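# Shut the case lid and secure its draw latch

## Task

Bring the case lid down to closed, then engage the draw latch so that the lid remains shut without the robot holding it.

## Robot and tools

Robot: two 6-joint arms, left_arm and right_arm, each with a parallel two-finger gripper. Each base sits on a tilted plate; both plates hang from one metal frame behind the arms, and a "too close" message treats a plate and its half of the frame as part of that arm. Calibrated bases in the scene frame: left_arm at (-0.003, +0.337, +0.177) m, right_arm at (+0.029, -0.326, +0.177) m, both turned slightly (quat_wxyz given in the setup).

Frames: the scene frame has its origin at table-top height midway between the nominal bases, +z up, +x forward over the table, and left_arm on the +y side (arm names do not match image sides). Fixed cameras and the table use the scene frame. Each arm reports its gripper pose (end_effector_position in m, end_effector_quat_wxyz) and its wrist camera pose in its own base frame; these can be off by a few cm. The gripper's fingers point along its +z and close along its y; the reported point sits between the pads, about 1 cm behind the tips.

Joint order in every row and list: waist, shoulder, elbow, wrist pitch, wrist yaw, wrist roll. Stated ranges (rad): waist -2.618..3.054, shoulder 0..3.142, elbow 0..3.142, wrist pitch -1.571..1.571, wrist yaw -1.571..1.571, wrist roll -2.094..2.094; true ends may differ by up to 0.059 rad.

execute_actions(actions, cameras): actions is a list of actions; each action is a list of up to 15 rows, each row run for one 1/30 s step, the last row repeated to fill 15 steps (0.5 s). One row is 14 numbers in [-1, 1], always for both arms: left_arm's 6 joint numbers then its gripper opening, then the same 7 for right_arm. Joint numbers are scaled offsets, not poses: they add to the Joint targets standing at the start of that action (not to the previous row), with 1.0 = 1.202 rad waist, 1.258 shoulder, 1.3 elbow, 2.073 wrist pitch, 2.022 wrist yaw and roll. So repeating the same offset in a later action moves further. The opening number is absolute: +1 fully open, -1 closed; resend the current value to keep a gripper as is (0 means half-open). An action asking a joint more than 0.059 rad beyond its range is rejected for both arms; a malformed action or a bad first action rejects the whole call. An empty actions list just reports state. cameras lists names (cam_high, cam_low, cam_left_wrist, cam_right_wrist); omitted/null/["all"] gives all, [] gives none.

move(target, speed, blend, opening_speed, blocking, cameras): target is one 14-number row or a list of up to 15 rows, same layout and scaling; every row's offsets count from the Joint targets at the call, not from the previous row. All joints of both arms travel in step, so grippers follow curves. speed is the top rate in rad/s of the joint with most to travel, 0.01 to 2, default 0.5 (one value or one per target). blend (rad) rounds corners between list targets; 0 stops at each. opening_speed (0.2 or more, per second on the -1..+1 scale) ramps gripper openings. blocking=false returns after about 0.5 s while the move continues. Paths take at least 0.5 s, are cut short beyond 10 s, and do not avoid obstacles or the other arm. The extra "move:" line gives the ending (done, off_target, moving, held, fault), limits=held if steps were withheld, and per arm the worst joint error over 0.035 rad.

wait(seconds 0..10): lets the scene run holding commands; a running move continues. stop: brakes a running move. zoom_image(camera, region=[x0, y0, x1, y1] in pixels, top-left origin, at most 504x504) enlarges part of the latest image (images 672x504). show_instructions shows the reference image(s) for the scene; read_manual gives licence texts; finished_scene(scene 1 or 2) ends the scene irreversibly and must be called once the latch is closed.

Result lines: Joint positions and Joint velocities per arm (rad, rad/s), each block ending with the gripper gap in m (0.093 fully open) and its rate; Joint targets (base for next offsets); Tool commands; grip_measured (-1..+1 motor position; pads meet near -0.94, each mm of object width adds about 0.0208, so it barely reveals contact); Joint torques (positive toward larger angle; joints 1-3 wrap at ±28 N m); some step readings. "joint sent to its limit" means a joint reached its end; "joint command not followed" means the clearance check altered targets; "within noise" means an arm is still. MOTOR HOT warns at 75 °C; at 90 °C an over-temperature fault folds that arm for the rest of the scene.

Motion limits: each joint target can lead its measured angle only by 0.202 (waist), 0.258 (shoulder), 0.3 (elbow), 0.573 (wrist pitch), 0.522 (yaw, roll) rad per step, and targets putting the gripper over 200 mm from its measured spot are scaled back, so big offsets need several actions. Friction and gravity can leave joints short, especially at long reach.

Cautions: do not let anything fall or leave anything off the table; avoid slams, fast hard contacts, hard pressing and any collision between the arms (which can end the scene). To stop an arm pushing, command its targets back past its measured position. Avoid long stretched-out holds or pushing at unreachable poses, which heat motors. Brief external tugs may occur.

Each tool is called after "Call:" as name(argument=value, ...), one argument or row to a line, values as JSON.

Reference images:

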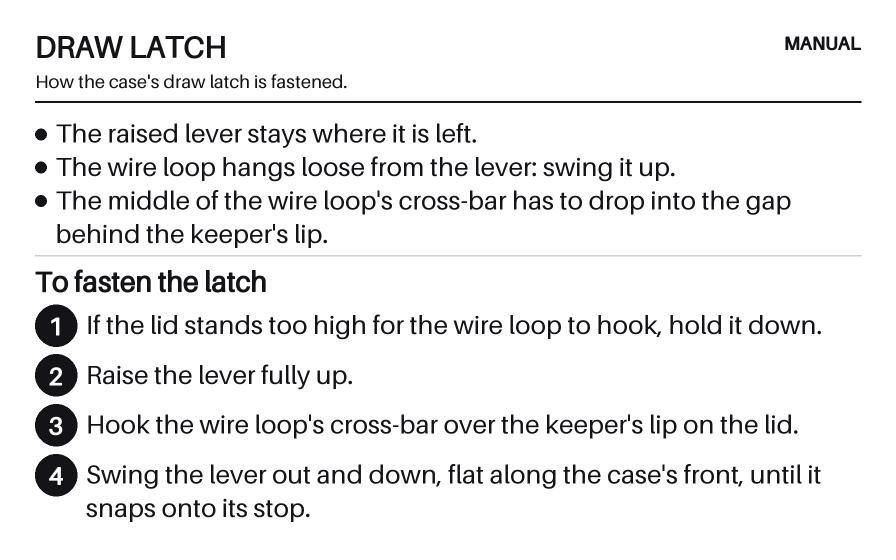

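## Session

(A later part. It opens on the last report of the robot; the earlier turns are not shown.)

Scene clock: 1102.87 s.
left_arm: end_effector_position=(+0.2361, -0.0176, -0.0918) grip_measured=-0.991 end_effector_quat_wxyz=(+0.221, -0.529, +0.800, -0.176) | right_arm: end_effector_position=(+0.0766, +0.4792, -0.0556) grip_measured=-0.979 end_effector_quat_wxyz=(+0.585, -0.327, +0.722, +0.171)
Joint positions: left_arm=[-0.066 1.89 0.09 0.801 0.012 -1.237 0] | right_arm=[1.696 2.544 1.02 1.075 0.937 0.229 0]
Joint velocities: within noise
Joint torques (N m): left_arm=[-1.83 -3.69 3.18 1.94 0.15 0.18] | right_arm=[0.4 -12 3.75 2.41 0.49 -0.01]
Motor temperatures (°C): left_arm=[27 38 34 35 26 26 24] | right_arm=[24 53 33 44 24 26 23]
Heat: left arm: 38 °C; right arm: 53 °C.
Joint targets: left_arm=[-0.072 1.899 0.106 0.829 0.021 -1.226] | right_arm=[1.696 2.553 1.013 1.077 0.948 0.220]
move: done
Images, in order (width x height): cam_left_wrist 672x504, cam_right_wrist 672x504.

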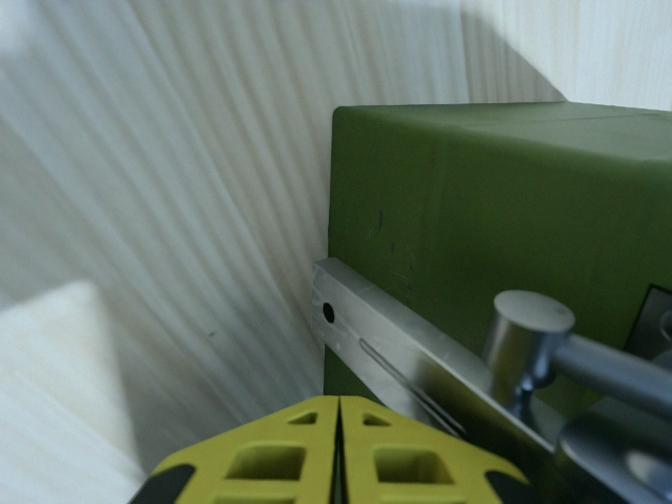

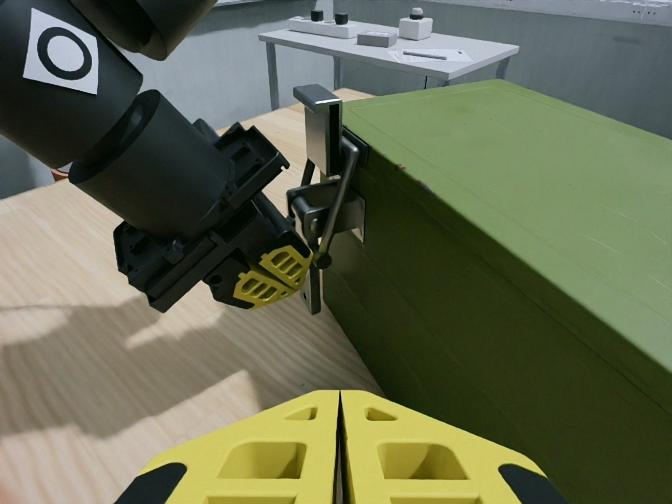

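Call:
move(
  target=[
    [0,-0.01,-0.058,0.005,0,0,-1,0,0,0,0,0,0,-1],
    [0.003,-0.549,-0.058,-0.30,0,0,-1,0,0,0,0,0,0,-1],
  ],
  speed=[0.1,0.4],
  cameras=["cam_left_wrist","cam_right_wrist"],
)

Call:
zoom_image(
  camera="cam_right_wrist",
  region=[220, 80, 420, 330],
)

Call:
zoom_image(
  camera="cam_left_wrist",
  region=[300, 60, 672, 400],
)

Scene clock: 1117.67 s.
left_arm: end_effector_position=(+0.2138, -0.0163, -0.0429) grip_measured=-0.991 end_effector_quat_wxyz=(+0.231, -0.526, +0.797, -0.184) | right_arm: end_effector_position=(+0.0766, +0.4792, -0.0556) grip_measured=-0.979 end_effector_quat_wxyz=(+0.585, -0.327, +0.722, +0.171)
Joint positions: left_arm=[-0.066 1.222 0.037 0.215 0.013 -1.237 0] | right_arm=[1.696 2.544 1.02 1.075 0.937 0.229 0]
Joint velocities: within noise
Joint torques (N m): left_arm=[-1.1 -3.08 4.71 1.56 0.15 0.17] | right_arm=[0.42 -12 3.75 2.41 0.49 -0.01]
Motor temperatures (°C): left_arm=[27 38 33 34 26 26 24] | right_arm=[24 54 33 44 24 26 23]
Heat: left arm: 38 °C; right arm: 54 °C.
Joint targets: left_arm=[-0.068 1.208 0.031 0.207 0.021 -1.226] | right_arm=[1.696 2.553 1.013 1.077 0.948 0.220]
move: done
Images, in order (width x height): cam_left_wrist 672x504, cam_right_wrist 672x504.

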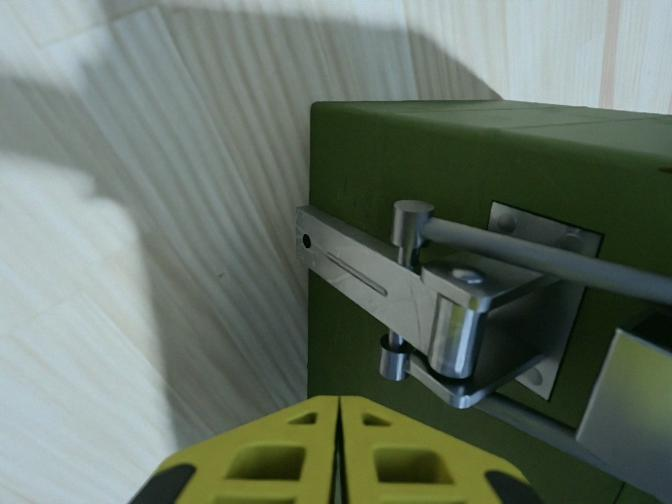

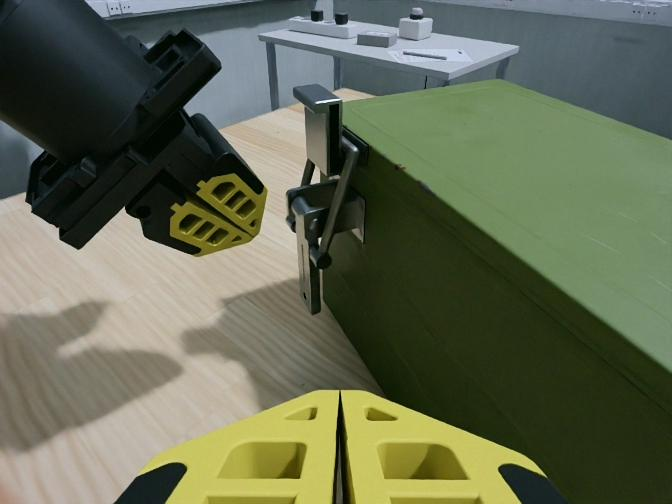

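Scaled by 2.016 from the camera's 672x504 image, which has a finer 960x720 frame.

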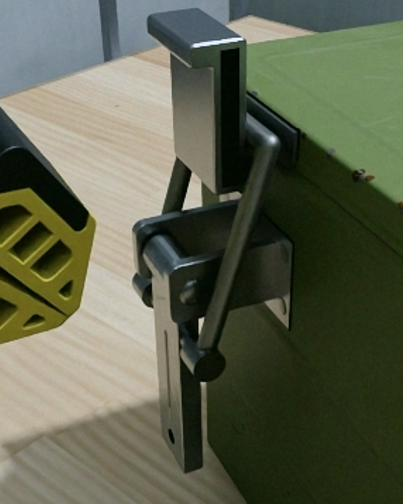

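Scaled by 1.355 from the camera's 672x504 image, which has a finer 960x720 frame.

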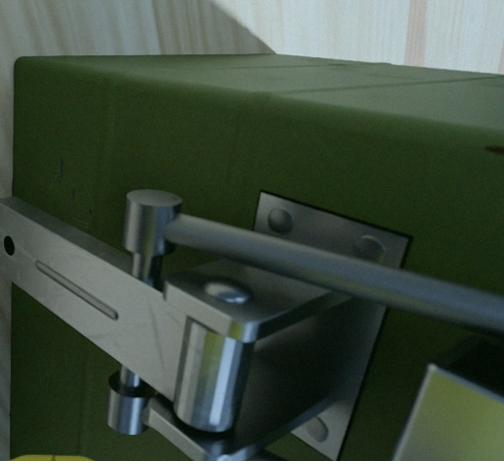

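Call:
zoom_image(
  camera="cam_right_wrist",
  region=[280, 80, 400, 200],
)

Call:
zoom_image(
  camera="cam_left_wrist",
  region=[472, 200, 672, 504],
)

Scaled by 4.200 from the camera's 672x504 image, which has a finer 960x720 frame.

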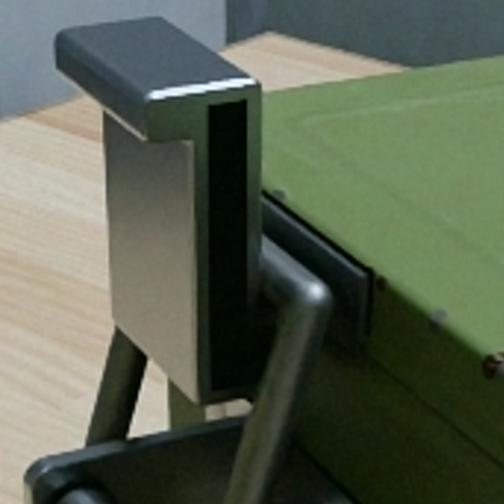

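Scaled by 1.658 from the camera's 672x504 image, which has a finer 960x720 frame.

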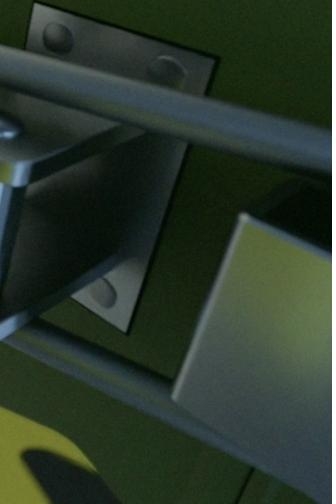

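Call:
move(
  target=[
    [-0.003,0.54,0,0.303,0,0,-1,0,0,0,0,0,0,-1],
    [-0.010,0.56,0.1,0.305,0,0,-1,0,0,0,0,0,0,-1],
  ],
  speed=[0.4,0.08],
  cameras=["cam_left_wrist","cam_right_wrist"],
)

Call:
zoom_image(
  camera="cam_right_wrist",
  region=[220, 80, 420, 330],
)

Scene clock: 1129.60 s.
left_arm: end_effector_position=(+0.2426, -0.0187, -0.0935) grip_measured=-0.991 end_effector_quat_wxyz=(+0.220, -0.527, +0.802, -0.175) | right_arm: end_effector_position=(+0.0766, +0.4792, -0.0556) grip_measured=-0.979 end_effector_quat_wxyz=(+0.585, -0.327, +0.722, +0.171)
Joint positions: left_arm=[-0.068 1.907 0.117 0.789 0.013 -1.235 0] | right_arm=[1.696 2.544 1.02 1.075 0.937 0.229 0]
Joint velocities: within noise
Joint torques (N m): left_arm=[-2.4 -4.15 5.96 2.19 0.15 0.15] | right_arm=[0.4 -11.99 3.75 2.41 0.49 -0.01]
Motor temperatures (°C): left_arm=[27 38 33 34 26 26 24] | right_arm=[24 54 33 44 24 26 23]
Heat: left arm: 38 °C; right arm: 54 °C.
Joint targets: left_arm=[-0.080 1.913 0.161 0.839 0.021 -1.226] | right_arm=[1.696 2.553 1.013 1.077 0.948 0.220]
move: off_target (left_arm); left_arm: the wrist pitch is farthest, 0.050 rad from its target
Images, in order (width x height): cam_left_wrist 672x504, cam_right_wrist 672x504.

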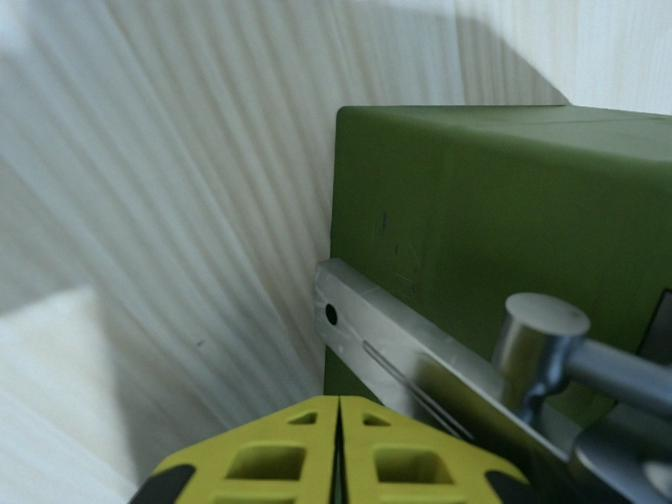

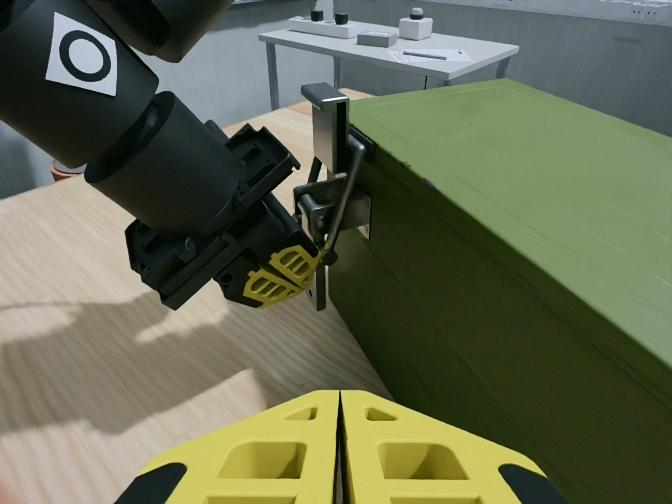

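Scaled by 2.016 from the camera's 672x504 image, which has a finer 960x720 frame.

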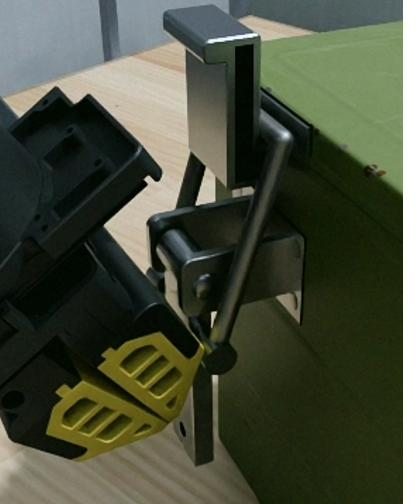

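Call:
move(
  target=[
    [0.007,-0.02,-0.1,0.0,0,0,-1,0,0,0,0,0,0,-1],
    [0.01,-0.56,-0.1,-0.305,0,0,-1,0,0,0,0,0,0,-1],
  ],
  speed=[0.1,0.5],
  cameras=["cam_right_wrist","cam_left_wrist"],
)

Call:
zoom_image(
  camera="cam_right_wrist",
  region=[220, 80, 420, 330],
)

Scene clock: 1135.83 s.
left_arm: end_effector_position=(+0.2135, -0.0168, -0.0430) grip_measured=-0.991 end_effector_quat_wxyz=(+0.231, -0.525, +0.798, -0.184) | right_arm: end_effector_position=(+0.0766, +0.4792, -0.0556) grip_measured=-0.979 end_effector_quat_wxyz=(+0.585, -0.327, +0.722, +0.171)
Joint positions: left_arm=[-0.068 1.222 0.036 0.215 0.013 -1.235 0] | right_arm=[1.696 2.544 1.02 1.075 0.937 0.229 0]
Joint velocities: within noise
Joint torques (N m): left_arm=[-0.87 -3.07 4.77 1.57 0.15 0.16] | right_arm=[0.4 -11.99 3.75 2.41 0.49 -0.01]
Motor temperatures (°C): left_arm=[27 38 33 35 26 26 24] | right_arm=[24 54 33 44 24 26 23]
Heat: left arm: 38 °C; right arm: 54 °C.
Joint targets: left_arm=[-0.068 1.208 0.031 0.207 0.021 -1.226] | right_arm=[1.696 2.553 1.013 1.077 0.948 0.220]
move: done
Images, in order (width x height): cam_left_wrist 672x504, cam_right_wrist 672x504.

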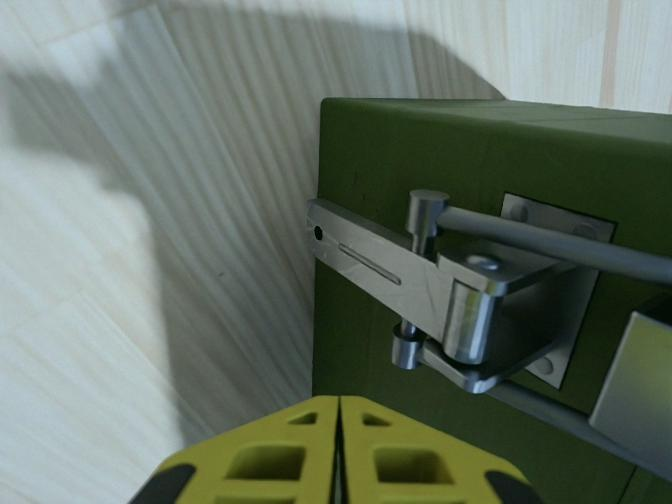

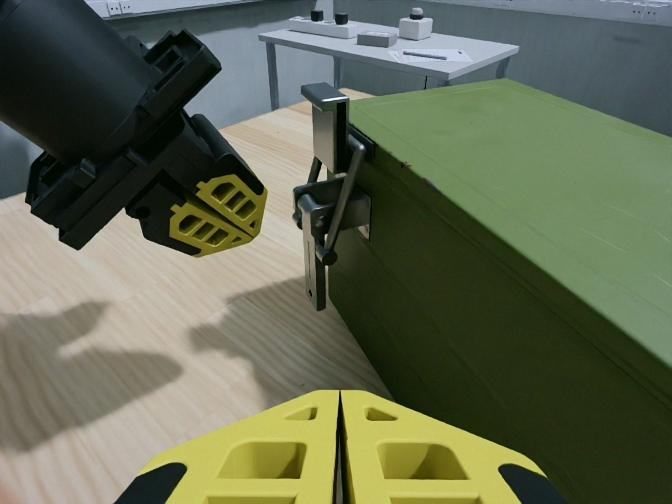

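Scaled by 2.016 from the camera's 672x504 image, which has a finer 960x720 frame.

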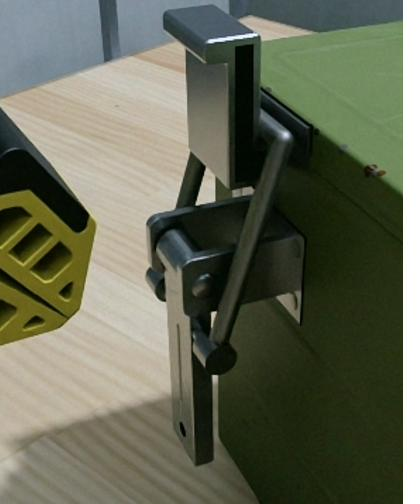

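Call:
finished_scene(
  scene=2,
)

The scene is finished: the task was done.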